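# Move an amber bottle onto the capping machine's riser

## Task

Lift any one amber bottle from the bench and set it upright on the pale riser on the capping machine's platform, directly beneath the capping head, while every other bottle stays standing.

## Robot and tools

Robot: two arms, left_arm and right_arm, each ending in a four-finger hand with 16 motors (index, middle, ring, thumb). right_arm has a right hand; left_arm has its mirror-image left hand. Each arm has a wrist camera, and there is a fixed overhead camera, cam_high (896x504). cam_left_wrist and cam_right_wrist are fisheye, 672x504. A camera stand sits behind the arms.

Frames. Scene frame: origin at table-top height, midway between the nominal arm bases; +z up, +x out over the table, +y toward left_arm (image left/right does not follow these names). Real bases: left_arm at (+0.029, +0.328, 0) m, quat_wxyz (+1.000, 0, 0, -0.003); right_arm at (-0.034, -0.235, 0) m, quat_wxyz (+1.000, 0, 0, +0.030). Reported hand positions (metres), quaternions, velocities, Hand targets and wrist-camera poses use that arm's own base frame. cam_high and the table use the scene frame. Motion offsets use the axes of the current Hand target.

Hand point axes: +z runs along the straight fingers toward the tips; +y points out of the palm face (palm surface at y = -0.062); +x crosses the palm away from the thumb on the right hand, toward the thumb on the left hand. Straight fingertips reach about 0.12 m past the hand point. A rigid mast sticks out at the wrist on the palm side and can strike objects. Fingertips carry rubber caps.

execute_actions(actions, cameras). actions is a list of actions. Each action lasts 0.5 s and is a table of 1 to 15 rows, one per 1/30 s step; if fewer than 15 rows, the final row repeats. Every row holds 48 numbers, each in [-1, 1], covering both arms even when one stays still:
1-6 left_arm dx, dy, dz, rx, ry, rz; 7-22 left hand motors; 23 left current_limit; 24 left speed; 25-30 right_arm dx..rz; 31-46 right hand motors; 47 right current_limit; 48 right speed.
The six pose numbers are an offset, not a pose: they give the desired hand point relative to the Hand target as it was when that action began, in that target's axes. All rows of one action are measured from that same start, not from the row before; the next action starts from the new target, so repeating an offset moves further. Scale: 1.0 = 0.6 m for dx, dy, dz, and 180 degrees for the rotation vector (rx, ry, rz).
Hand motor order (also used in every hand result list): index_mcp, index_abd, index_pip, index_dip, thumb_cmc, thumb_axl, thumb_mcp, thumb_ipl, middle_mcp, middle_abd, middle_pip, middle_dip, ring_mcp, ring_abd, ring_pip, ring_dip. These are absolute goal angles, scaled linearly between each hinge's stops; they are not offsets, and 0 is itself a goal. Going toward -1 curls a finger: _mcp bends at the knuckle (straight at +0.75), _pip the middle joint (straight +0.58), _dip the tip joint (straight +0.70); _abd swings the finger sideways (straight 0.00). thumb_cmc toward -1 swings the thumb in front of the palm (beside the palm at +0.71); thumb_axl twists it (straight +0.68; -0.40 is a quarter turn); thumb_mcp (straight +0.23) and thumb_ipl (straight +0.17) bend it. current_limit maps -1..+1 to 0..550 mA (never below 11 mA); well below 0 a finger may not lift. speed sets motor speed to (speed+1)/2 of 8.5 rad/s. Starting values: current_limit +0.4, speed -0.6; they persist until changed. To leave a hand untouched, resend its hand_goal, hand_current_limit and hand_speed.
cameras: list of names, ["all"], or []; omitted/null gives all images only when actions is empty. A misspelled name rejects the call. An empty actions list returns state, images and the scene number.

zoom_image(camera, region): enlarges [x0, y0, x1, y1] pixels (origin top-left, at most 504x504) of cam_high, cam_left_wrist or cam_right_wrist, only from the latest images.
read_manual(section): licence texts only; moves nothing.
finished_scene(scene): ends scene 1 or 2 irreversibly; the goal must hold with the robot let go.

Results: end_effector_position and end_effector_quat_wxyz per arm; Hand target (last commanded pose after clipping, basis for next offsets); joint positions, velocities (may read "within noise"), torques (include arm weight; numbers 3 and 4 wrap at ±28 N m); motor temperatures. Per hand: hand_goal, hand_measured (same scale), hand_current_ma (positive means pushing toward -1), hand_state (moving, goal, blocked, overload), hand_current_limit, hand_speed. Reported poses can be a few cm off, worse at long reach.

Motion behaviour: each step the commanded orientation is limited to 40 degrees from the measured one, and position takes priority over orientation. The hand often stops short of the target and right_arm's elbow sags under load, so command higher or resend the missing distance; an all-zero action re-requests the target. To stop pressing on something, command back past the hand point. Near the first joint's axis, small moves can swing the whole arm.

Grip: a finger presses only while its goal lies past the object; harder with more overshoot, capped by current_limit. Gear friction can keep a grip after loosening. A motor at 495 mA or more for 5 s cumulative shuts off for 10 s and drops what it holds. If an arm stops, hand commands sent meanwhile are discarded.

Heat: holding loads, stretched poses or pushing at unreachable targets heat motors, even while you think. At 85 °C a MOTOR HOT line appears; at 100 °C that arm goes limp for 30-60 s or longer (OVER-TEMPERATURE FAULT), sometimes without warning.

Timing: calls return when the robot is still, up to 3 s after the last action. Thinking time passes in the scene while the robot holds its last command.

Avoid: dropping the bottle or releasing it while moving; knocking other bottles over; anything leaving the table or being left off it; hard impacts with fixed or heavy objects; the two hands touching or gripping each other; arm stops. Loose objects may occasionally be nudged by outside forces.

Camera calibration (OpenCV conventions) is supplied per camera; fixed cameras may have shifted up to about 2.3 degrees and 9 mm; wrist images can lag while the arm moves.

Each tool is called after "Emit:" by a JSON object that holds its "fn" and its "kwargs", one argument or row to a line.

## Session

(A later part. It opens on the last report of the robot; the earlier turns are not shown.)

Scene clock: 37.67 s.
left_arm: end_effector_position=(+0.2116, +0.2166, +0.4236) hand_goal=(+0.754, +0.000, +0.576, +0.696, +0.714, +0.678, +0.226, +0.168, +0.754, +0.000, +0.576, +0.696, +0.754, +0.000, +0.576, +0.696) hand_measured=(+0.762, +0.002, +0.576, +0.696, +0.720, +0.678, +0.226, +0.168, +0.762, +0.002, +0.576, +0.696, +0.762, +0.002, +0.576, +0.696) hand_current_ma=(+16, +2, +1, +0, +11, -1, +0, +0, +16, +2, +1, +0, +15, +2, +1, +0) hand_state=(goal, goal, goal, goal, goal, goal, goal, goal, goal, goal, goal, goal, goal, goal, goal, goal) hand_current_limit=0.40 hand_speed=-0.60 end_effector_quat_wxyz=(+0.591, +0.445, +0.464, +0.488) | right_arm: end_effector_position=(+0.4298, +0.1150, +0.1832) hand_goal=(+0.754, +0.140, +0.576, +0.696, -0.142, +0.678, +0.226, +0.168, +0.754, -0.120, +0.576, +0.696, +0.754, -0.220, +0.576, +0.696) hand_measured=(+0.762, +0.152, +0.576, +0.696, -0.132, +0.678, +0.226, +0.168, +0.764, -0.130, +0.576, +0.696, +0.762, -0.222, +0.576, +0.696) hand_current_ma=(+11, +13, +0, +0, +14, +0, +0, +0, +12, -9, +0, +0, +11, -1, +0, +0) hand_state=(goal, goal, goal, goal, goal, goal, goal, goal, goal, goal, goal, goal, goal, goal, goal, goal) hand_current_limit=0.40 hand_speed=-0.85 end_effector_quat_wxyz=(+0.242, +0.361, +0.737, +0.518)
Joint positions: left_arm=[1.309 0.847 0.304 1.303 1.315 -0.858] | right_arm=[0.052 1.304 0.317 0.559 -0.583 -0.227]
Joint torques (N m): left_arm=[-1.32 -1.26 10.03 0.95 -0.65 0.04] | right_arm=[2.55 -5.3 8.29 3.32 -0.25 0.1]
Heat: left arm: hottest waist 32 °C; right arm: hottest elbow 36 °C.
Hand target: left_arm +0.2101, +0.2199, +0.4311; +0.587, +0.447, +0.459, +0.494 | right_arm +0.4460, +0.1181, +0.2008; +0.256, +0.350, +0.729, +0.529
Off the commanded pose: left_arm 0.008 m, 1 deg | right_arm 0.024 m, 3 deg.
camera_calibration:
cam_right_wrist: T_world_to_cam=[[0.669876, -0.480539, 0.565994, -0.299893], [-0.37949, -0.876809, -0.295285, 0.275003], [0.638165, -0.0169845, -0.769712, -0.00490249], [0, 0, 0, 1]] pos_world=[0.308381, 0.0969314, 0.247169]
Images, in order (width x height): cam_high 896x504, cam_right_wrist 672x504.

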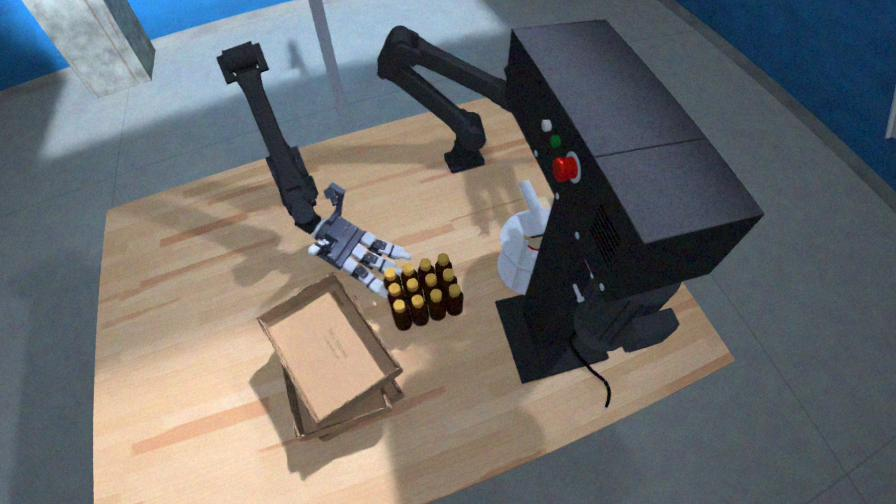

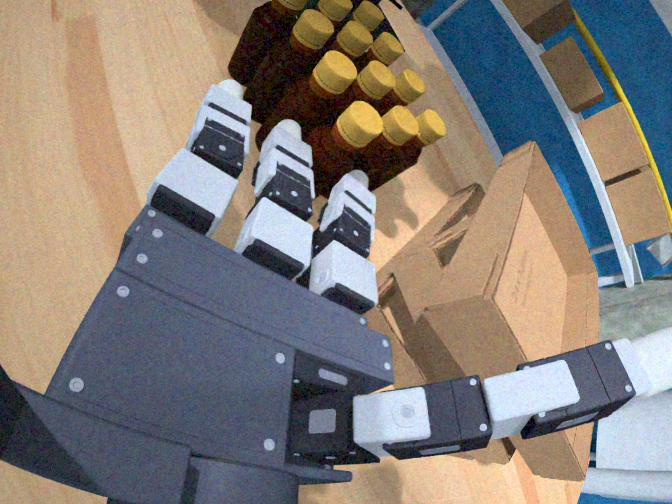

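Emit:
{"fn": "execute_actions", "kwargs": {
  "actions": [
    [[0,0,0,0,0,0,0.754,0,0.576,0.696,0.714,0.678,0.226,0.168,0.754,0,0.576,0.696,0.754,0,0.576,0.696,0.4,-0.6,0,0,0,0,0,0,0.754,-0.04,0.576,0.696,-0.143,0.678,0.226,0.168,0.754,0.04,0.576,0.696,0.754,-0.03,0.576,0.696,0.4,-0.9]]
  ],
  "cameras": ["cam_right_wrist", "cam_high"]
}}

Emit:
{"fn": "zoom_image", "kwargs": {
  "camera": "cam_high",
  "region": [350, 230, 480, 350]
}}

Emit:
{"fn": "zoom_image", "kwargs": {
  "camera": "cam_right_wrist",
  "region": [240, 40, 480, 280]
}}

Scene clock: 39.23 s.
left_arm: end_effector_position=(+0.2116, +0.2166, +0.4236) hand_goal=(+0.754, +0.000, +0.576, +0.696, +0.714, +0.678, +0.226, +0.168, +0.754, +0.000, +0.576, +0.696, +0.754, +0.000, +0.576, +0.696) hand_measured=(+0.762, +0.002, +0.576, +0.696, +0.720, +0.678, +0.226, +0.168, +0.762, +0.002, +0.576, +0.696, +0.762, +0.002, +0.576, +0.696) hand_current_ma=(+16, +2, +1, +0, +11, -1, +0, +0, +16, +2, +1, +0, +15, +2, +1, +0) hand_state=(goal, goal, goal, goal, goal, goal, goal, goal, goal, goal, goal, goal, goal, goal, goal, goal) hand_current_limit=0.40 hand_speed=-0.60 end_effector_quat_wxyz=(+0.591, +0.445, +0.464, +0.488) | right_arm: end_effector_position=(+0.4298, +0.1151, +0.1833) hand_goal=(+0.754, -0.040, +0.576, +0.696, -0.142, +0.678, +0.226, +0.168, +0.754, +0.040, +0.576, +0.696, +0.754, -0.030, +0.576, +0.696) hand_measured=(+0.762, +0.116, +0.576, +0.696, -0.132, +0.678, +0.226, +0.168, +0.764, -0.092, +0.576, +0.696, +0.762, -0.032, +0.576, +0.696) hand_current_ma=(+11, +385, +0, +0, +14, +0, +0, +0, +12, -375, +0, +0, +11, -2, +0, +0) hand_state=(goal, blocked, goal, goal, goal, goal, goal, goal, goal, blocked, goal, goal, goal, goal, goal, goal) hand_current_limit=0.40 hand_speed=-0.90 end_effector_quat_wxyz=(+0.242, +0.361, +0.737, +0.518)
Joint positions: left_arm=[1.309 0.847 0.304 1.303 1.315 -0.858] | right_arm=[0.052 1.304 0.317 0.56 -0.582 -0.226]
Joint torques (N m): left_arm=[-1.26 -1.26 10.03 0.96 -0.65 0.04] | right_arm=[2.73 -5.13 8.25 3.28 -0.27 0.11]
Heat: left arm: hottest waist 32 °C; right arm: hottest elbow 36 °C.
Hand target: left_arm +0.2101, +0.2199, +0.4311; +0.587, +0.447, +0.459, +0.494 | right_arm +0.4460, +0.1182, +0.2008; +0.256, +0.350, +0.729, +0.529
Off the commanded pose: left_arm 0.008 m, 1 deg | right_arm 0.024 m, 3 deg.
camera_calibration:
cam_right_wrist: T_world_to_cam=[[0.669685, -0.480692, 0.566089, -0.299795], [-0.379541, -0.876725, -0.295469, 0.275143], [0.638334, -0.0169832, -0.769572, -0.00498791], [0, 0, 0, 1]] pos_world=[0.30838, 0.0970314, 0.247168]
Images, in order (width x height): cam_high 896x504, cam_right_wrist 672x504.

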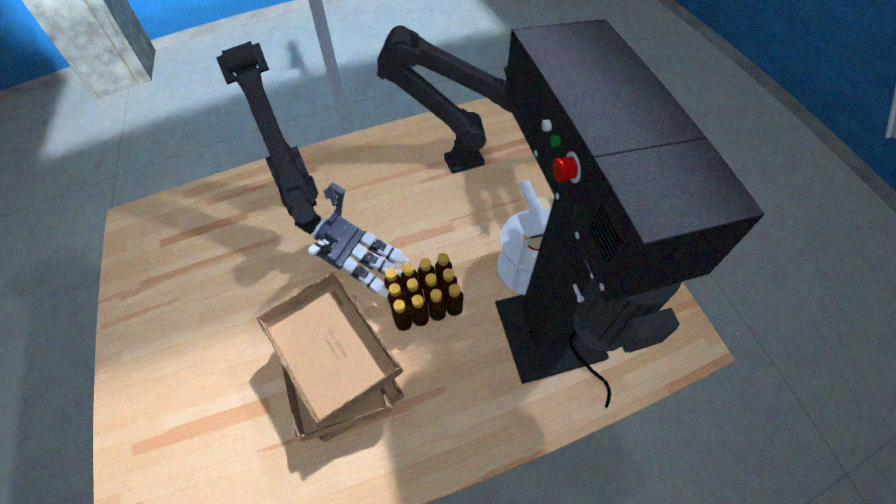

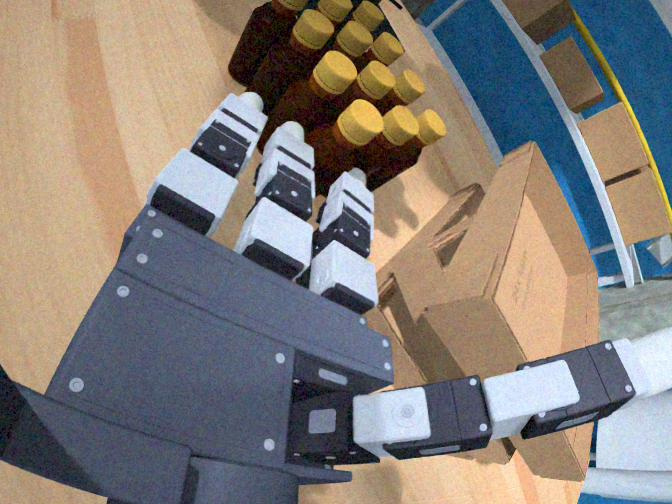

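Scaled by 3.877 from the camera's 896x504 image, which has a finer 1280x720 frame.

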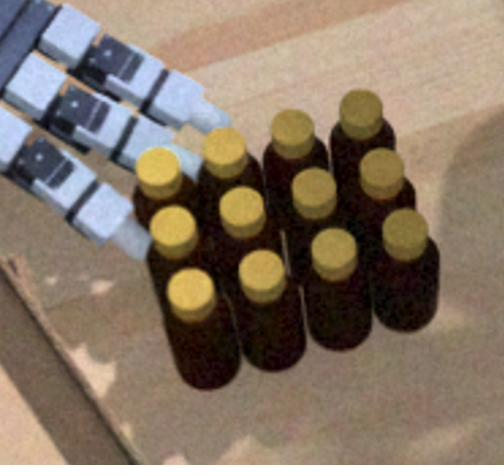

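Scaled by 2.100 from the camera's 672x504 image, which has a finer 960x720 frame.

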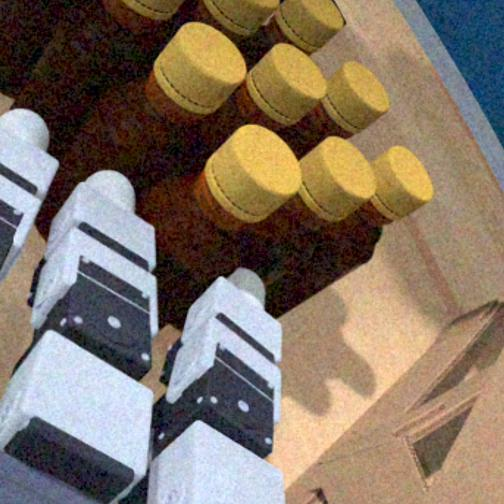

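Emit:
{"fn": "execute_actions", "kwargs": {
  "actions": [
    [[0,0,0,0,0,0,0.754,0,0.576,0.696,0.714,0.678,0.226,0.168,0.754,0,0.576,0.696,0.754,0,0.576,0.696,0.4,-0.6,0,0.0458,-0.02,0,0,0,0.754,-0.04,0.576,0.696,-0.143,0.678,0.226,0.168,0.754,0.04,0.576,0.696,0.754,-0.03,0.576,0.696,0.4,-0.9]]
  ],
  "cameras": ["cam_right_wrist", "cam_high"]
}}

Emit:
{"fn": "zoom_image", "kwargs": {
  "camera": "cam_high",
  "region": [350, 230, 480, 350]
}}

Scene clock: 41.07 s.
left_arm: end_effector_position=(+0.2116, +0.2166, +0.4236) hand_goal=(+0.754, +0.000, +0.576, +0.696, +0.714, +0.678, +0.226, +0.168, +0.754, +0.000, +0.576, +0.696, +0.754, +0.000, +0.576, +0.696) hand_measured=(+0.762, +0.002, +0.576, +0.696, +0.720, +0.678, +0.226, +0.168, +0.762, +0.002, +0.576, +0.696, +0.762, +0.002, +0.576, +0.696) hand_current_ma=(+16, +2, +1, +0, +11, -1, +0, +0, +16, +2, +1, +0, +15, +2, +1, +0) hand_state=(goal, goal, goal, goal, goal, goal, goal, goal, goal, goal, goal, goal, goal, goal, goal, goal) hand_current_limit=0.40 hand_speed=-0.60 end_effector_quat_wxyz=(+0.591, +0.445, +0.464, +0.488) | right_arm: end_effector_position=(+0.4258, +0.1145, +0.1910) hand_goal=(+0.754, -0.040, +0.576, +0.696, -0.142, +0.678, +0.226, +0.168, +0.754, +0.040, +0.576, +0.696, +0.754, -0.030, +0.576, +0.696) hand_measured=(+0.778, +0.116, +0.586, +0.698, -0.132, +0.678, +0.226, +0.168, +0.784, -0.090, +0.590, +0.702, +0.762, -0.032, +0.576, +0.696) hand_current_ma=(+48, +385, +13, +2, +14, +0, +0, +0, +64, -371, +18, +5, +11, -2, +0, +0) hand_state=(blocked, blocked, goal, goal, goal, goal, goal, goal, blocked, blocked, goal, goal, goal, goal, goal, goal) hand_current_limit=0.40 hand_speed=-0.90 end_effector_quat_wxyz=(+0.227, +0.372, +0.741, +0.511)
Joint positions: left_arm=[1.309 0.847 0.304 1.303 1.315 -0.858] | right_arm=[0.052 1.22 0.325 0.431 -0.582 -0.222]
Joint torques (N m): left_arm=[-1.32 -1.32 10.03 0.96 -0.65 0.04] | right_arm=[1.79 -8.47 9.92 2.1 -0.5 0.02]
Heat: left arm: hottest waist 32 °C; right arm: hottest elbow 36 °C.
Hand target: left_arm +0.2101, +0.2199, +0.4311; +0.587, +0.447, +0.459, +0.494 | right_arm +0.4436, +0.1164, +0.2305; +0.255, +0.350, +0.729, +0.529
Off the commanded pose: left_arm 0.008 m, 1 deg | right_arm 0.044 m, 5 deg.
camera_calibration:
cam_right_wrist: T_world_to_cam=[[0.690432, -0.482569, 0.538916, -0.305242], [-0.392197, -0.875695, -0.281673, 0.278036], [0.607853, -0.0168847, -0.79387, 0.0211562], [0, 0, 0, 1]] pos_world=[0.306934, 0.0965312, 0.25961]
Images, in order (width x height): cam_high 896x504, cam_right_wrist 672x504.

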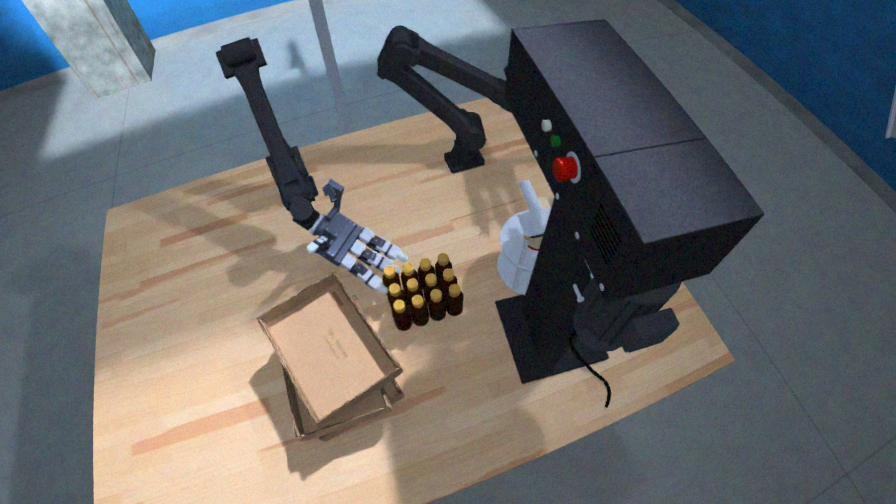

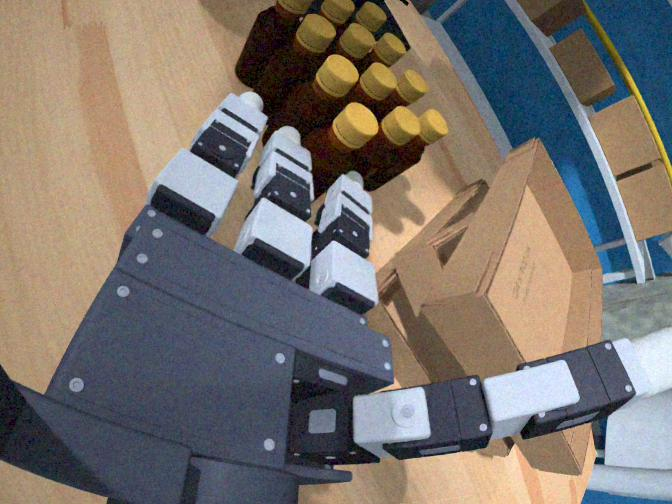

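Scaled by 3.877 from the camera's 896x504 image, which has a finer 1280x720 frame.

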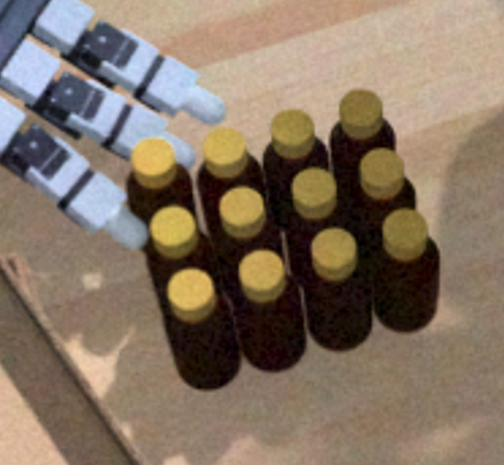

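Emit:
{"fn": "execute_actions", "kwargs": {
  "actions": [
    [[0,0,0,0,0,0,0.754,0,0.576,0.696,0.714,0.678,0.226,0.168,0.754,0,0.576,0.696,0.754,0,0.576,0.696,0.4,-0.6,0,0.045,-0.014,-0.015,0,0,0.754,-0.04,0.576,0.696,-0.143,0.678,0.226,0.168,0.754,0.04,0.576,0.696,0.754,-0.03,0.576,0.696,0.4,-0.9]]
  ],
  "cameras": ["cam_right_wrist", "cam_high"]
}}

Emit:
{"fn": "zoom_image", "kwargs": {
  "camera": "cam_high",
  "region": [350, 230, 480, 350]
}}

Scene clock: 42.27 s.
left_arm: end_effector_position=(+0.2116, +0.2166, +0.4236) hand_goal=(+0.754, +0.000, +0.576, +0.696, +0.714, +0.678, +0.226, +0.168, +0.754, +0.000, +0.576, +0.696, +0.754, +0.000, +0.576, +0.696) hand_measured=(+0.762, +0.002, +0.576, +0.696, +0.720, +0.678, +0.226, +0.168, +0.762, +0.002, +0.576, +0.696, +0.762, +0.002, +0.576, +0.696) hand_current_ma=(+16, +2, +1, +0, +11, -1, +0, +0, +16, +2, +1, +0, +15, +2, +1, +0) hand_state=(goal, goal, goal, goal, goal, goal, goal, goal, goal, goal, goal, goal, goal, goal, goal, goal) hand_current_limit=0.40 hand_speed=-0.60 end_effector_quat_wxyz=(+0.591, +0.445, +0.464, +0.488) | right_arm: end_effector_position=(+0.4249, +0.1130, +0.2087) hand_goal=(+0.754, -0.040, +0.576, +0.696, -0.142, +0.678, +0.226, +0.168, +0.754, +0.040, +0.576, +0.696, +0.754, -0.030, +0.576, +0.696) hand_measured=(+0.786, +0.116, +0.592, +0.702, -0.132, +0.678, +0.226, +0.168, +0.792, -0.090, +0.592, +0.704, +0.762, -0.032, +0.576, +0.696) hand_current_ma=(+67, +385, +22, +6, +14, +0, +0, +0, +84, -370, +26, +8, +11, -1, +0, +0) hand_state=(blocked, blocked, goal, goal, goal, goal, goal, goal, blocked, blocked, goal, goal, goal, goal, goal, goal) hand_current_limit=0.40 hand_speed=-0.90 end_effector_quat_wxyz=(+0.229, +0.374, +0.731, +0.522)
Joint positions: left_arm=[1.309 0.847 0.304 1.303 1.315 -0.858] | right_arm=[0.052 1.167 0.332 0.403 -0.587 -0.192]
Joint torques (N m): left_arm=[-1.32 -1.32 10.03 0.96 -0.65 0.04] | right_arm=[2.37 -8.53 10.97 2.63 -0.57 0.03]
Heat: left arm: hottest waist 32 °C; right arm: hottest elbow 37 °C.
Hand target: left_arm +0.2101, +0.2199, +0.4311; +0.587, +0.447, +0.459, +0.494 | right_arm +0.4438, +0.1167, +0.2588; +0.264, +0.344, +0.717, +0.546
Off the commanded pose: left_arm 0.008 m, 1 deg | right_arm 0.054 m, 6 deg.
camera_calibration:
cam_right_wrist: T_world_to_cam=[[0.679875, -0.500575, 0.535905, -0.30767], [-0.393923, -0.865692, -0.308872, 0.286573], [0.618542, -0.0011104, -0.785751, 0.0277312], [0, 0, 0, 1]] pos_world=[0.304912, 0.0941032, 0.275186]
Images, in order (width x height): cam_high 896x504, cam_right_wrist 672x504.

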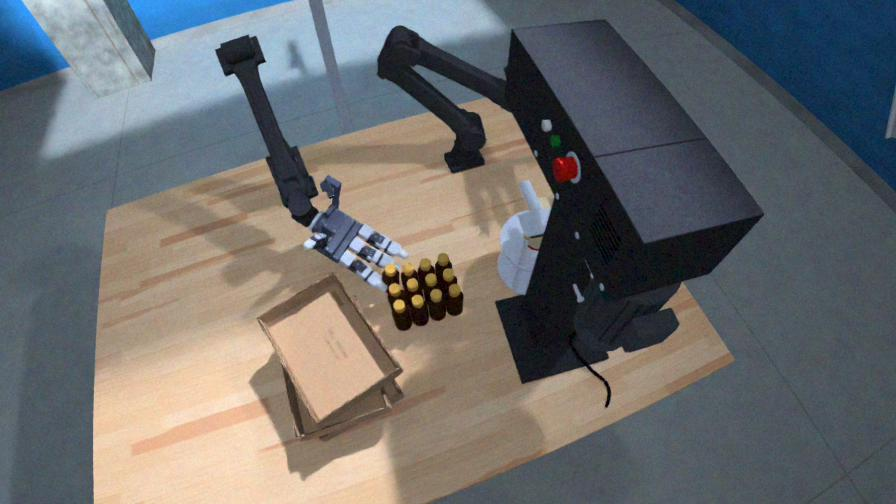

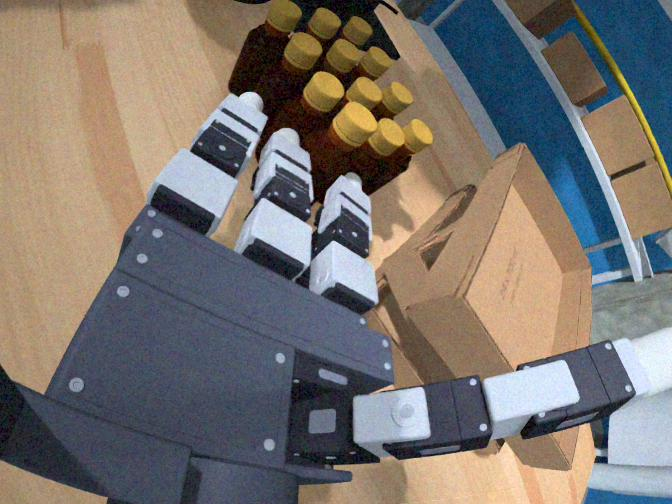

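Scaled by 3.877 from the camera's 896x504 image, which has a finer 1280x720 frame.

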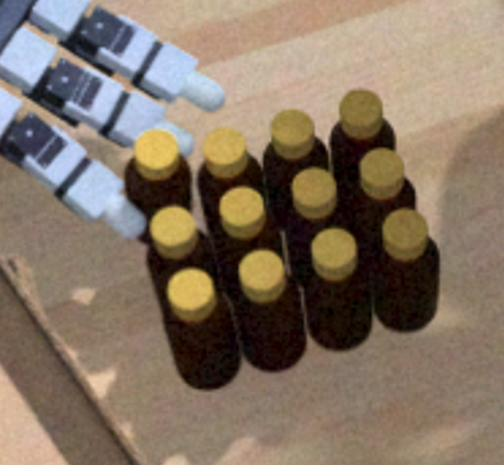

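Emit:
{"fn": "execute_actions", "kwargs": {
  "actions": [
    [[0,0,0,0,0,0,0.754,0,0.576,0.696,0.714,0.678,0.226,0.168,0.754,0,0.576,0.696,0.754,0,0.576,0.696,0.4,-0.6,0,0.058,-0.018,0,0,0,0.754,-0.04,0.576,0.696,-0.143,0.678,0.226,0.168,0.754,0.04,0.576,0.696,0.754,-0.03,0.576,0.696,0.4,-0.9]],
    [[0,0,0,0,0,0,0.754,0,0.576,0.696,0.714,0.678,0.226,0.168,0.754,0,0.576,0.696,0.754,0,0.576,0.696,0.4,-0.6,0,0.058,-0.02,0,0,0,0.754,-0.04,0.576,0.696,-0.143,0.678,0.226,0.168,0.754,0.04,0.576,0.696,0.754,-0.03,0.576,0.696,0.4,-0.9]]
  ],
  "cameras": ["cam_left_wrist", "cam_right_wrist", "cam_high"]
}}

Emit:
{"fn": "zoom_image", "kwargs": {
  "camera": "cam_left_wrist",
  "region": [400, 20, 600, 220]
}}

Scene clock: 45.67 s.
left_arm: end_effector_position=(+0.2116, +0.2166, +0.4236) hand_goal=(+0.754, +0.000, +0.576, +0.696, +0.714, +0.678, +0.226, +0.168, +0.754, +0.000, +0.576, +0.696, +0.754, +0.000, +0.576, +0.696) hand_measured=(+0.762, +0.002, +0.576, +0.696, +0.720, +0.678, +0.226, +0.168, +0.762, +0.002, +0.576, +0.696, +0.762, +0.002, +0.576, +0.696) hand_current_ma=(+16, +2, +1, +0, +11, -1, +0, +0, +16, +2, +1, +0, +15, +2, +1, +0) hand_state=(goal, goal, goal, goal, goal, goal, goal, goal, goal, goal, goal, goal, goal, goal, goal, goal) hand_current_limit=0.40 hand_speed=-0.60 end_effector_quat_wxyz=(+0.591, +0.445, +0.464, +0.488) | right_arm: end_effector_position=(+0.4257, +0.1134, +0.2756) hand_goal=(+0.754, -0.040, +0.576, +0.696, -0.142, +0.678, +0.226, +0.168, +0.754, +0.040, +0.576, +0.696, +0.754, -0.030, +0.576, +0.696) hand_measured=(+0.788, +0.116, +0.592, +0.702, -0.132, +0.678, +0.226, +0.168, +0.794, -0.090, +0.594, +0.704, +0.762, -0.032, +0.576, +0.696) hand_current_ma=(+76, +385, +25, +7, +14, +0, +0, +0, +95, -368, +29, +10, +11, -1, +0, +0) hand_state=(blocked, blocked, goal, goal, goal, goal, goal, goal, blocked, blocked, goal, goal, goal, goal, goal, goal) hand_current_limit=0.40 hand_speed=-0.90 end_effector_quat_wxyz=(+0.226, +0.374, +0.731, +0.524)
Joint positions: left_arm=[1.309 0.847 0.304 1.303 1.315 -0.858] | right_arm=[0.052 0.967 0.441 0.094 -0.593 -0.186]
Joint torques (N m): left_arm=[-1.32 -1.32 10.02 0.96 -0.65 0.04] | right_arm=[1.38 -6.01 13.19 2.7 -0.6 -0.07]
Heat: left arm: hottest waist 32 °C; right arm: hottest elbow 38 °C.
Hand target: left_arm +0.2101, +0.2199, +0.4311; +0.587, +0.447, +0.459, +0.494 | right_arm +0.4410, +0.1145, +0.3320; +0.264, +0.344, +0.717, +0.546
Off the commanded pose: left_arm 0.008 m, 1 deg | right_arm 0.058 m, 6 deg.
camera_calibration:
cam_left_wrist: T_world_to_cam=[[0.0269969, -0.854512, -0.51873, 0.367968], [-0.560998, 0.416547, -0.715381, 0.288385], [0.827377, 0.310319, -0.468134, 0.0851416], [0, 0, 0, 1]] pos_world=[0.0814051, 0.167886, 0.437039]
cam_right_wrist: T_world_to_cam=[[0.683193, -0.502199, 0.530135, -0.34353], [-0.392363, -0.86473, -0.313517, 0.308431], [0.615872, 0.00618752, -0.787822, 0.0806924], [0, 0, 0, 1]] pos_world=[0.306018, 0.0936904, 0.342387]

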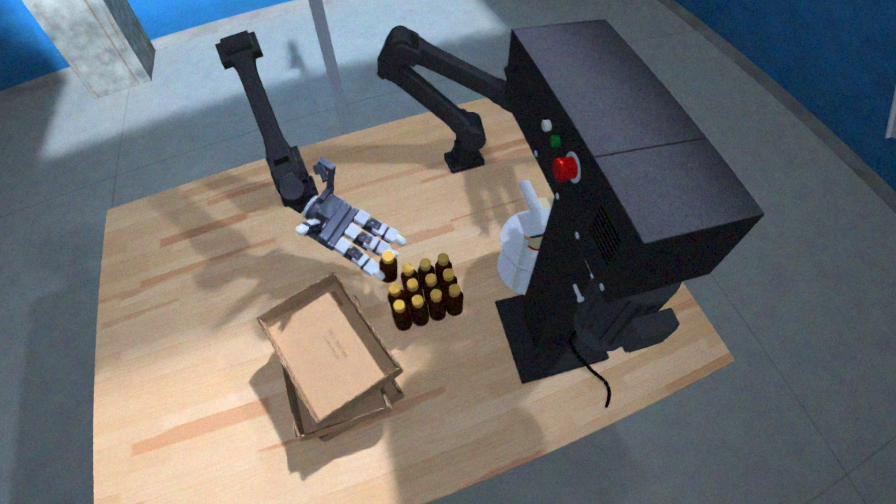

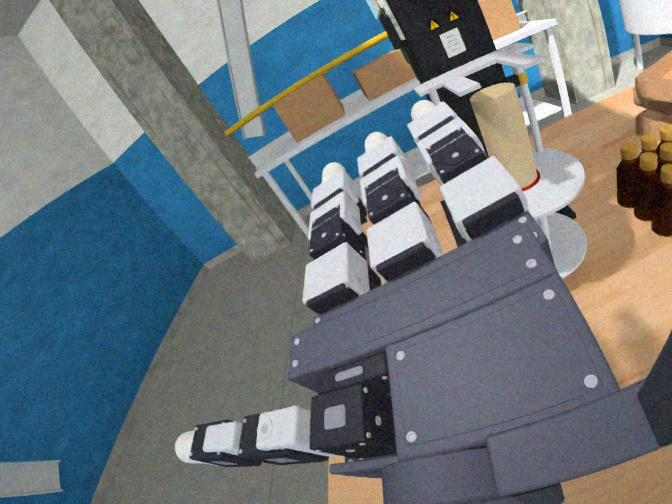

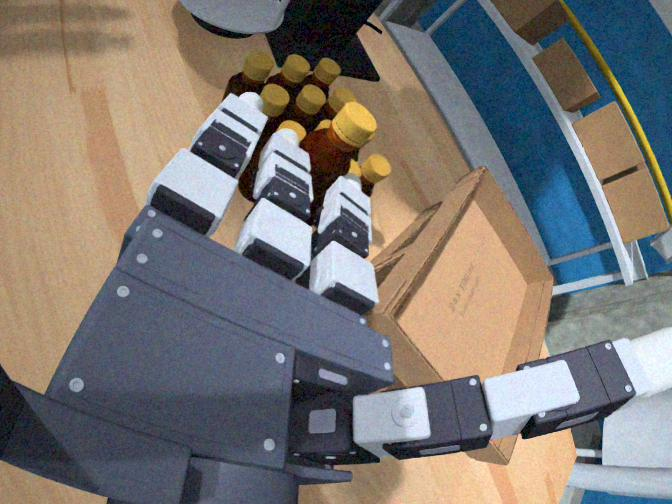

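Scaled by 2.520 from the camera's 672x504 image, which has a finer 960x720 frame.

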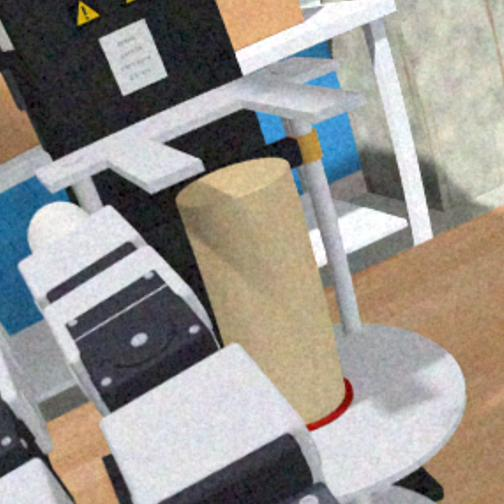

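Emit:
{"fn": "zoom_image", "kwargs": {
  "camera": "cam_left_wrist",
  "region": [410, 30, 560, 110]
}}

Emit:
{"fn": "zoom_image", "kwargs": {
  "camera": "cam_high",
  "region": [480, 150, 620, 320]
}}

Scaled by 3.360 from the camera's 672x504 image, which has a finer 960x720 frame.

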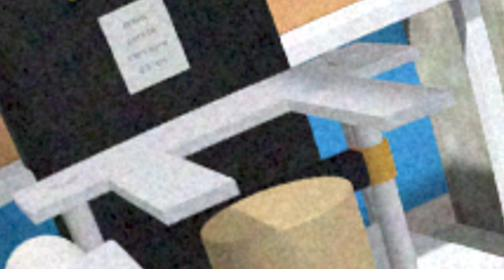

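Scaled by 2.965 from the camera's 896x504 image, which has a finer 1280x720 frame.

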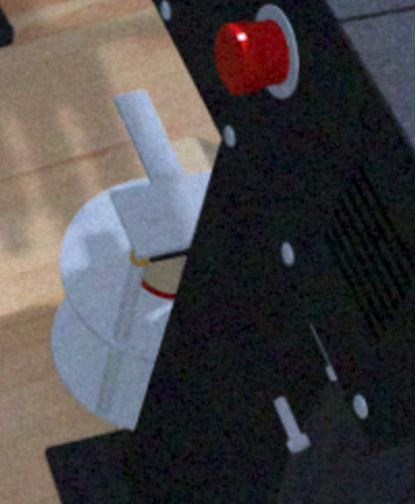

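Emit:
{"fn": "execute_actions", "kwargs": {
  "actions": [
    [[0,0,0,0,0,0,0.754,0,0.576,0.696,0.714,0.678,0.226,0.168,0.754,0,0.576,0.696,0.754,0,0.576,0.696,0.4,-0.6,0.016,0.1,-0.01,0,0,0,0.754,-0.04,0.576,0.696,-0.143,0.678,0.226,0.168,0.754,0.04,0.576,0.696,0.754,-0.03,0.576,0.696,0.4,-0.9]],
    [[0,0,0,0,0,0,0.754,0,0.576,0.696,0.714,0.678,0.226,0.168,0.754,0,0.576,0.696,0.754,0,0.576,0.696,0.4,-0.6,0.08,0.1,0.04,0,0,0,0.754,-0.04,0.576,0.696,-0.143,0.678,0.226,0.168,0.754,0.04,0.576,0.696,0.754,-0.03,0.576,0.696,0.4,-0.9]],
    [[0,0,0,0,0,0,0.754,0,0.576,0.696,0.714,0.678,0.226,0.168,0.754,0,0.576,0.696,0.754,0,0.576,0.696,0.4,-0.6,0.104,0.03,0.07,0,0,0,0.754,-0.04,0.576,0.696,-0.143,0.678,0.226,0.168,0.754,0.04,0.576,0.696,0.754,-0.03,0.576,0.696,0.4,-0.9]]
  ],
  "cameras": ["cam_left_wrist", "cam_right_wrist", "cam_high"]
}}

Scene clock: 52.60 s.
left_arm: end_effector_position=(+0.2116, +0.2166, +0.4236) hand_goal=(+0.754, +0.000, +0.576, +0.696, +0.714, +0.678, +0.226, +0.168, +0.754, +0.000, +0.576, +0.696, +0.754, +0.000, +0.576, +0.696) hand_measured=(+0.762, +0.002, +0.576, +0.696, +0.720, +0.678, +0.226, +0.168, +0.762, +0.002, +0.576, +0.696, +0.762, +0.002, +0.576, +0.696) hand_current_ma=(+16, +2, +1, +0, +11, -1, +0, +0, +16, +2, +1, +0, +15, +2, +1, +0) hand_state=(goal, goal, goal, goal, goal, goal, goal, goal, goal, goal, goal, goal, goal, goal, goal, goal) hand_current_limit=0.40 hand_speed=-0.60 end_effector_quat_wxyz=(+0.591, +0.445, +0.464, +0.488) | right_arm: end_effector_position=(+0.4257, +0.2614, +0.3730) hand_goal=(+0.754, -0.040, +0.576, +0.696, -0.142, +0.678, +0.226, +0.168, +0.754, +0.040, +0.576, +0.696, +0.754, -0.030, +0.576, +0.696) hand_measured=(+0.790, +0.116, +0.592, +0.702, -0.134, +0.678, +0.226, +0.168, +0.806, -0.084, +0.600, +0.708, +0.762, -0.030, +0.576, +0.696) hand_current_ma=(+78, +385, +25, +7, +10, +0, +0, +0, +135, -347, +43, +16, +11, +0, +0, +0) hand_state=(blocked, blocked, goal, goal, goal, goal, goal, goal, blocked, blocked, blocked, goal, goal, goal, goal, goal) hand_current_limit=0.40 hand_speed=-0.90 end_effector_quat_wxyz=(+0.232, +0.364, +0.753, +0.497)
Joint positions: left_arm=[1.309 0.847 0.304 1.303 1.315 -0.858] | right_arm=[0.546 0.975 0.743 -0.181 -0.127 -0.04]
Joint torques (N m): left_arm=[-1.32 -1.32 10.03 0.95 -0.65 0.04] | right_arm=[1.67 -6.89 15.12 4.44 -0.08 0.03]
Motor temperatures (°C): left_arm=[32 27 33 29 29 25] | right_arm=[32 32 40 29 28 25]
Heat: left arm: hottest elbow 33 °C; right arm: hottest elbow 40 °C.
Hand target: left_arm +0.2101, +0.2199, +0.4311; +0.587, +0.447, +0.459, +0.494 | right_arm +0.4397, +0.2671, +0.4491; +0.264, +0.344, +0.717, +0.546
Off the commanded pose: left_arm 0.008 m, 1 deg | right_arm 0.078 m, 8 deg.
camera_calibration:
cam_left_wrist: T_world_to_cam=[[0.0269969, -0.854512, -0.51873, 0.367968], [-0.560998, 0.416547, -0.715381, 0.288385], [0.827377, 0.310319, -0.468134, 0.0851416], [0, 0, 0, 1]] pos_world=[0.0814051, 0.167886, 0.437039]
cam_right_wrist: T_world_to_cam=[[0.695811, -0.454344, 0.556255, -0.348393], [-0.384175, -0.889818, -0.246237, 0.444972], [0.606842, -0.0423644, -0.793693, 0.175208], [0, 0, 0, 1]] pos_world=[0.307039, 0.245077, 0.442426]

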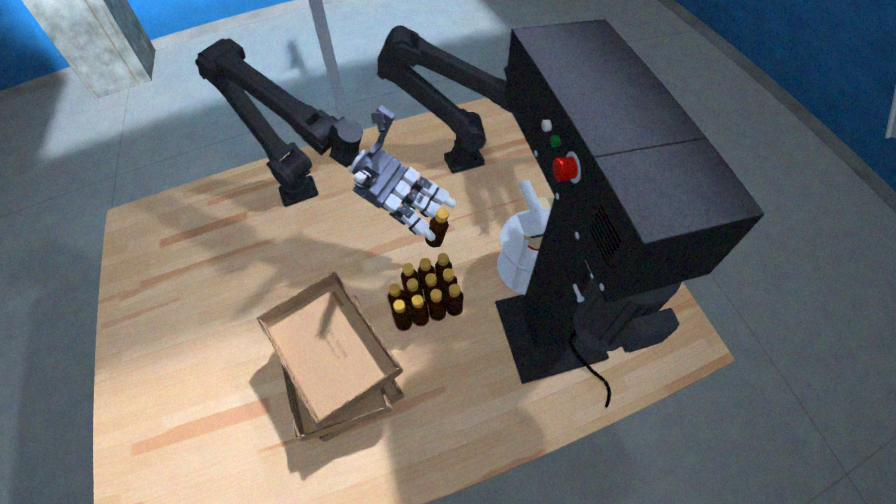

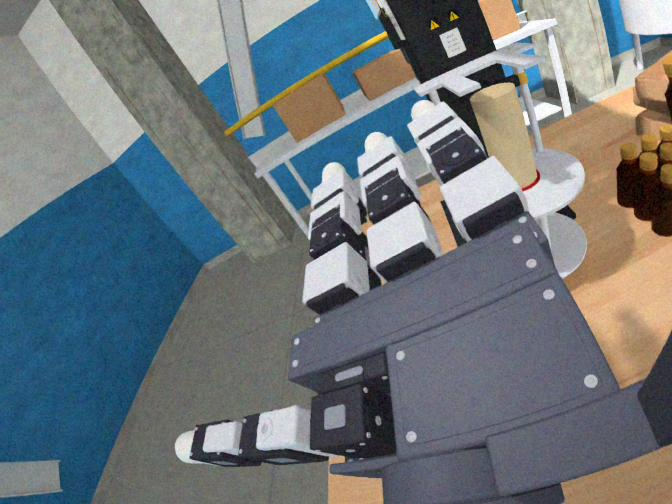

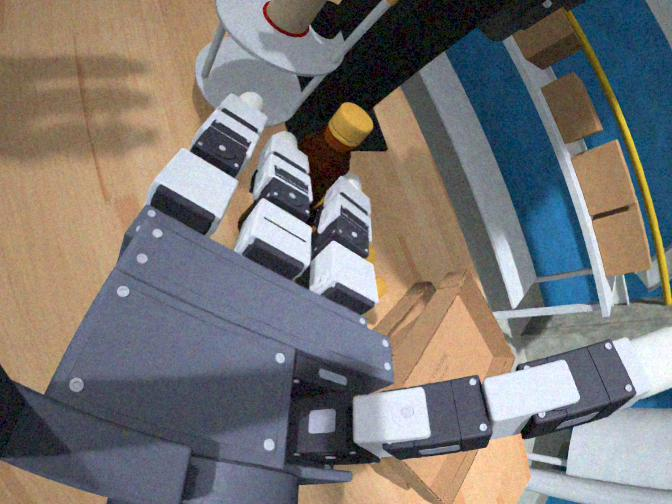

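Emit:
{"fn": "execute_actions", "kwargs": {
  "actions": [
    [[0,0,0,0,0,0,0.754,0,0.576,0.696,0.714,0.678,0.226,0.168,0.754,0,0.576,0.696,0.754,0,0.576,0.696,0.4,-0.6,0.088,0.109,0.0497,-0.0167,0,0,0.754,-0.04,0.576,0.696,-0.143,0.678,0.226,0.168,0.754,0.04,0.576,0.696,0.754,-0.03,0.576,0.696,0.4,-0.9]],
    [[0,0,0,0,0,0,0.754,0,0.576,0.696,0.714,0.678,0.226,0.168,0.754,0,0.576,0.696,0.754,0,0.576,0.696,0.4,-0.6,0.07,0.109,0.04,0,0,0,0.754,-0.04,0.576,0.696,-0.143,0.678,0.226,0.168,0.754,0.04,0.576,0.696,0.754,-0.03,0.576,0.696,0.4,-0.9]]
  ],
  "cameras": ["cam_left_wrist", "cam_right_wrist", "cam_high"]
}}

Scene clock: 54.87 s.
left_arm: end_effector_position=(+0.2116, +0.2166, +0.4236) hand_goal=(+0.754, +0.000, +0.576, +0.696, +0.714, +0.678, +0.226, +0.168, +0.754, +0.000, +0.576, +0.696, +0.754, +0.000, +0.576, +0.696) hand_measured=(+0.762, +0.002, +0.576, +0.696, +0.720, +0.678, +0.226, +0.168, +0.762, +0.002, +0.576, +0.696, +0.762, +0.002, +0.576, +0.696) hand_current_ma=(+16, +2, +1, +0, +11, -1, +0, +0, +16, +2, +1, +0, +15, +2, +1, +0) hand_state=(goal, goal, goal, goal, goal, goal, goal, goal, goal, goal, goal, goal, goal, goal, goal, goal) hand_current_limit=0.40 hand_speed=-0.60 end_effector_quat_wxyz=(+0.591, +0.445, +0.464, +0.488) | right_arm: end_effector_position=(+0.4413, +0.3949, +0.4945) hand_goal=(+0.754, -0.040, +0.576, +0.696, -0.142, +0.678, +0.226, +0.168, +0.754, +0.040, +0.576, +0.696, +0.754, -0.030, +0.576, +0.696) hand_measured=(+0.792, +0.116, +0.594, +0.702, -0.134, +0.678, +0.226, +0.168, +0.808, -0.084, +0.602, +0.708, +0.762, -0.030, +0.576, +0.696) hand_current_ma=(+85, +385, +28, +8, +9, +0, +0, +0, +145, -347, +48, +18, +11, +0, +0, +0) hand_state=(blocked, blocked, goal, goal, goal, goal, goal, goal, blocked, blocked, blocked, goal, goal, goal, goal, goal) hand_current_limit=0.40 hand_speed=-0.90 end_effector_quat_wxyz=(+0.257, +0.344, +0.736, +0.524)
Joint positions: left_arm=[1.309 0.847 0.304 1.303 1.315 -0.858] | right_arm=[0.808 1.209 1.167 -0.287 0.124 0.022]
Joint velocities: left_arm=[within noise] | right_arm=[-0.005 -0.005 -0.007 -0.012 -0.154 -0.007]
Joint torques (N m): left_arm=[-1.32 -1.32 10.03 0.96 -0.65 0.04] | right_arm=[1.32 -11.34 15.43 3.11 0.14 0.03]
Heat: left arm: hottest elbow 33 °C; right arm: hottest elbow 41 °C.
Hand target: left_arm +0.2101, +0.2199, +0.4311; +0.587, +0.447, +0.459, +0.494 | right_arm +0.4456, +0.3934, +0.5629; +0.272, +0.337, +0.702, +0.565
Off the commanded pose: left_arm 0.008 m, 1 deg | right_arm 0.069 m, 6 deg.
camera_calibration:
cam_left_wrist: T_world_to_cam=[[0.0269969, -0.854512, -0.51873, 0.367968], [-0.560998, 0.416547, -0.715381, 0.288385], [0.827377, 0.310319, -0.468134, 0.0851416], [0, 0, 0, 1]] pos_world=[0.0814051, 0.167886, 0.437039]
cam_right_wrist: T_world_to_cam=[[0.64871, -0.4668, 0.60106, -0.362652], [-0.355769, -0.88419, -0.302714, 0.612749], [0.672758, -0.0174656, -0.739656, 0.202198], [0, 0, 0, 1]] pos_world=[0.317223, 0.376032, 0.55302]

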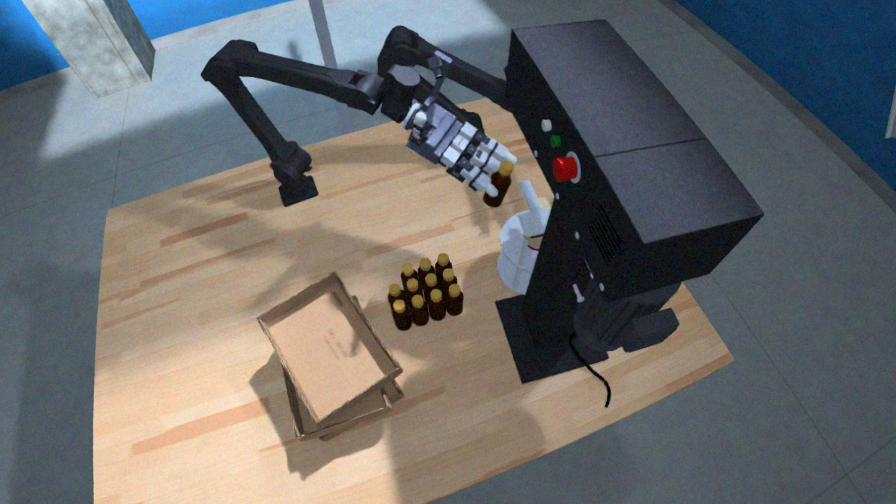

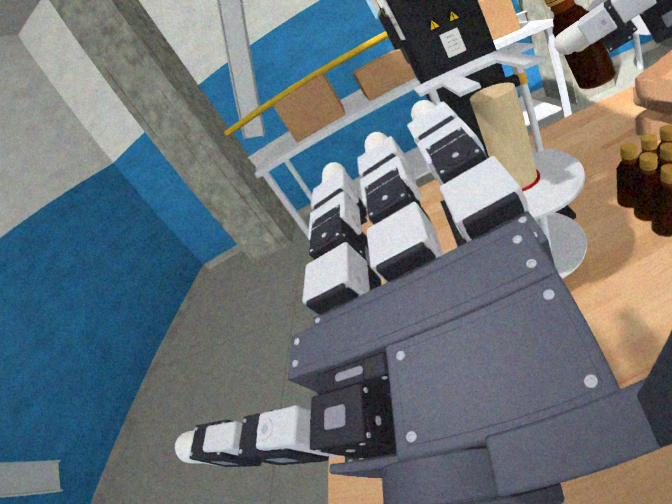

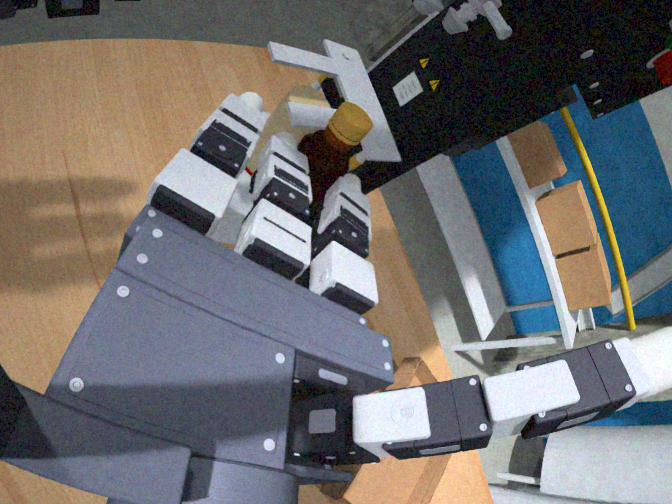

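Emit:
{"fn": "zoom_image", "kwargs": {
  "camera": "cam_right_wrist",
  "region": [220, 20, 430, 210]
}}

Emit:
{"fn": "zoom_image", "kwargs": {
  "camera": "cam_left_wrist",
  "region": [410, 0, 672, 200]
}}

Scaled by 2.400 from the camera's 672x504 image, which has a finer 960x720 frame.

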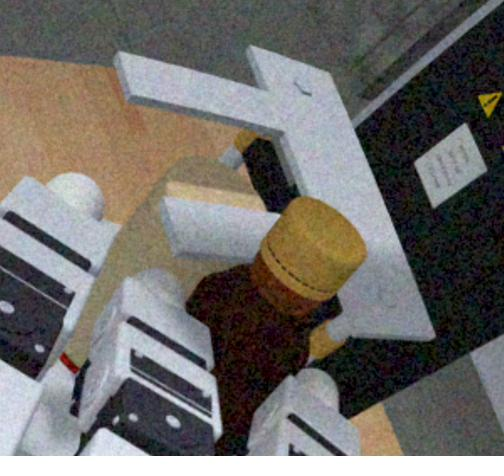

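Scaled by 1.924 from the camera's 672x504 image, which has a finer 960x720 frame.

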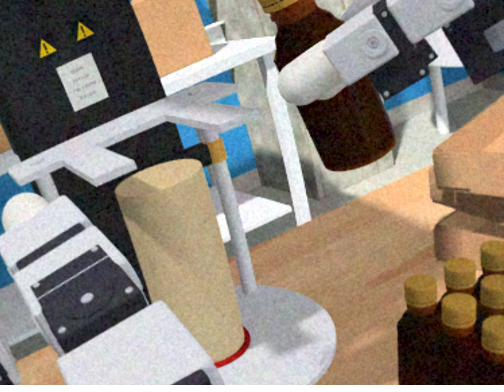

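Emit:
{"fn": "execute_actions", "kwargs": {
  "actions": [
    [[0.045,0.0142,-0.0525,0,0,0,0.754,0,0.576,0.696,0.714,0.678,0.226,0.168,0.754,0,0.576,0.696,0.754,0,0.576,0.696,0.4,-0.6,0.0627,0.0422,-0.0648,0,0,0,0.754,-0.04,0.576,0.696,-0.143,0.678,0.226,0.168,0.754,0.04,0.576,0.696,0.754,-0.03,0.576,0.696,0.4,-0.9]]
  ],
  "cameras": ["cam_left_wrist", "cam_right_wrist"]
}}

Scene clock: 59.03 s.
left_arm: end_effector_position=(+0.1828, +0.2439, +0.4113) hand_goal=(+0.754, +0.000, +0.576, +0.696, +0.714, +0.678, +0.226, +0.168, +0.754, +0.000, +0.576, +0.696, +0.754, +0.000, +0.576, +0.696) hand_measured=(+0.762, +0.002, +0.576, +0.696, +0.720, +0.678, +0.226, +0.168, +0.762, +0.002, +0.576, +0.696, +0.762, +0.002, +0.576, +0.696) hand_current_ma=(+16, +2, +1, +0, +11, -1, +0, +0, +16, +2, +1, +0, +16, +2, +1, +0) hand_state=(goal, goal, goal, goal, goal, goal, goal, goal, goal, goal, goal, goal, goal, goal, goal, goal) hand_current_limit=0.40 hand_speed=-0.60 end_effector_quat_wxyz=(+0.574, +0.421, +0.500, +0.493) | right_arm: end_effector_position=(+0.4033, +0.4135, +0.5080) hand_goal=(+0.754, -0.040, +0.576, +0.696, -0.142, +0.678, +0.226, +0.168, +0.754, +0.040, +0.576, +0.696, +0.754, -0.030, +0.576, +0.696) hand_measured=(+0.792, +0.116, +0.594, +0.702, -0.134, +0.678, +0.226, +0.168, +0.808, -0.084, +0.602, +0.708, +0.762, -0.030, +0.576, +0.696) hand_current_ma=(+85, +385, +28, +8, +9, +0, +0, +0, +145, -347, +48, +18, +11, +0, +0, +0) hand_state=(blocked, blocked, goal, goal, goal, goal, goal, goal, blocked, blocked, blocked, goal, goal, goal, goal, goal) hand_current_limit=0.40 hand_speed=-0.90 end_effector_quat_wxyz=(+0.259, +0.344, +0.746, +0.509)
Joint positions: left_arm=[1.462 0.945 0.304 1.538 1.384 -1.05] | right_arm=[0.912 1.18 1.201 -0.386 0.229 0.047]
Joint torques (N m): left_arm=[-1.32 -1.9 12 0.65 -0.88 0.05] | right_arm=[1.85 -13.27 15.27 2.97 0.21 0.02]
Heat: left arm: hottest elbow 33 °C; right arm: hottest elbow 43 °C.
Hand target: left_arm +0.1801, +0.2500, +0.4311; +0.587, +0.447, +0.459, +0.494 | right_arm +0.3966, +0.4026, +0.5959; +0.272, +0.337, +0.702, +0.565
Off the commanded pose: left_arm 0.021 m, 6 deg | right_arm 0.089 m, 8 deg.
joint sent to its limit (left arm) — joint 4 (wrist pitch), upper limit. The joint targets are off in orientation, not in position.
camera_calibration:
cam_left_wrist: T_world_to_cam=[[0.0771314, -0.872942, -0.481688, 0.365892], [-0.611678, 0.340089, -0.714276, 0.279498], [0.787338, 0.349731, -0.507728, 0.108814], [0, 0, 0, 1]] pos_world=[0.0570674, 0.186292, 0.431132]
cam_right_wrist: T_world_to_cam=[[0.654515, -0.448371, 0.608748, -0.351325], [-0.361934, -0.892731, -0.268392, 0.608301], [0.663788, -0.04466, -0.746587, 0.256519], [0, 0, 0, 1]] pos_world=[0.279838, 0.396981, 0.568646]
Images, in order (width x height): cam_left_wrist 672x504, cam_right_wrist 672x504.

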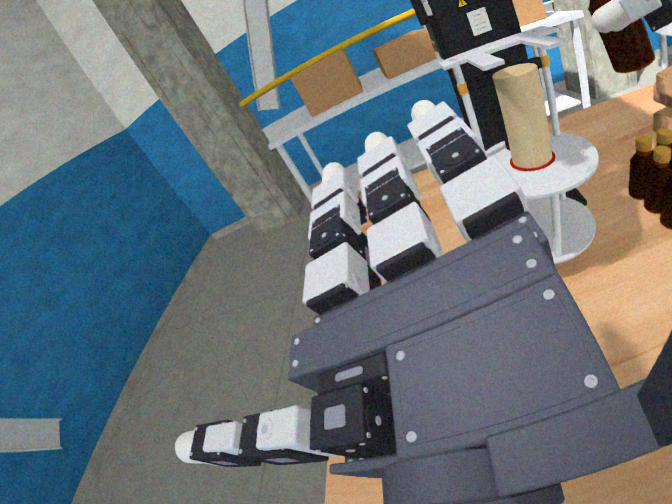

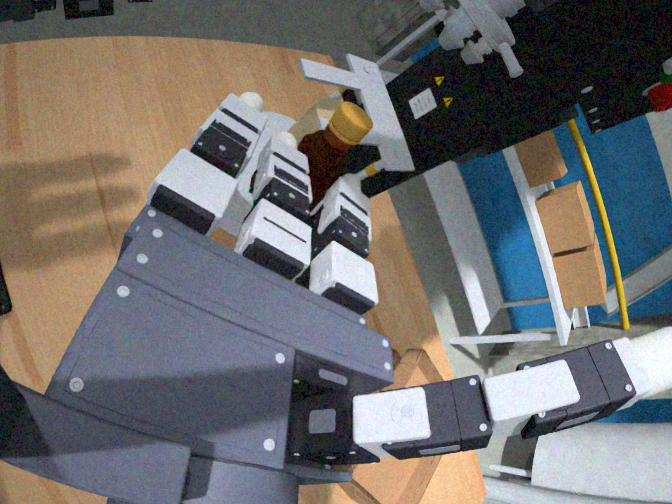

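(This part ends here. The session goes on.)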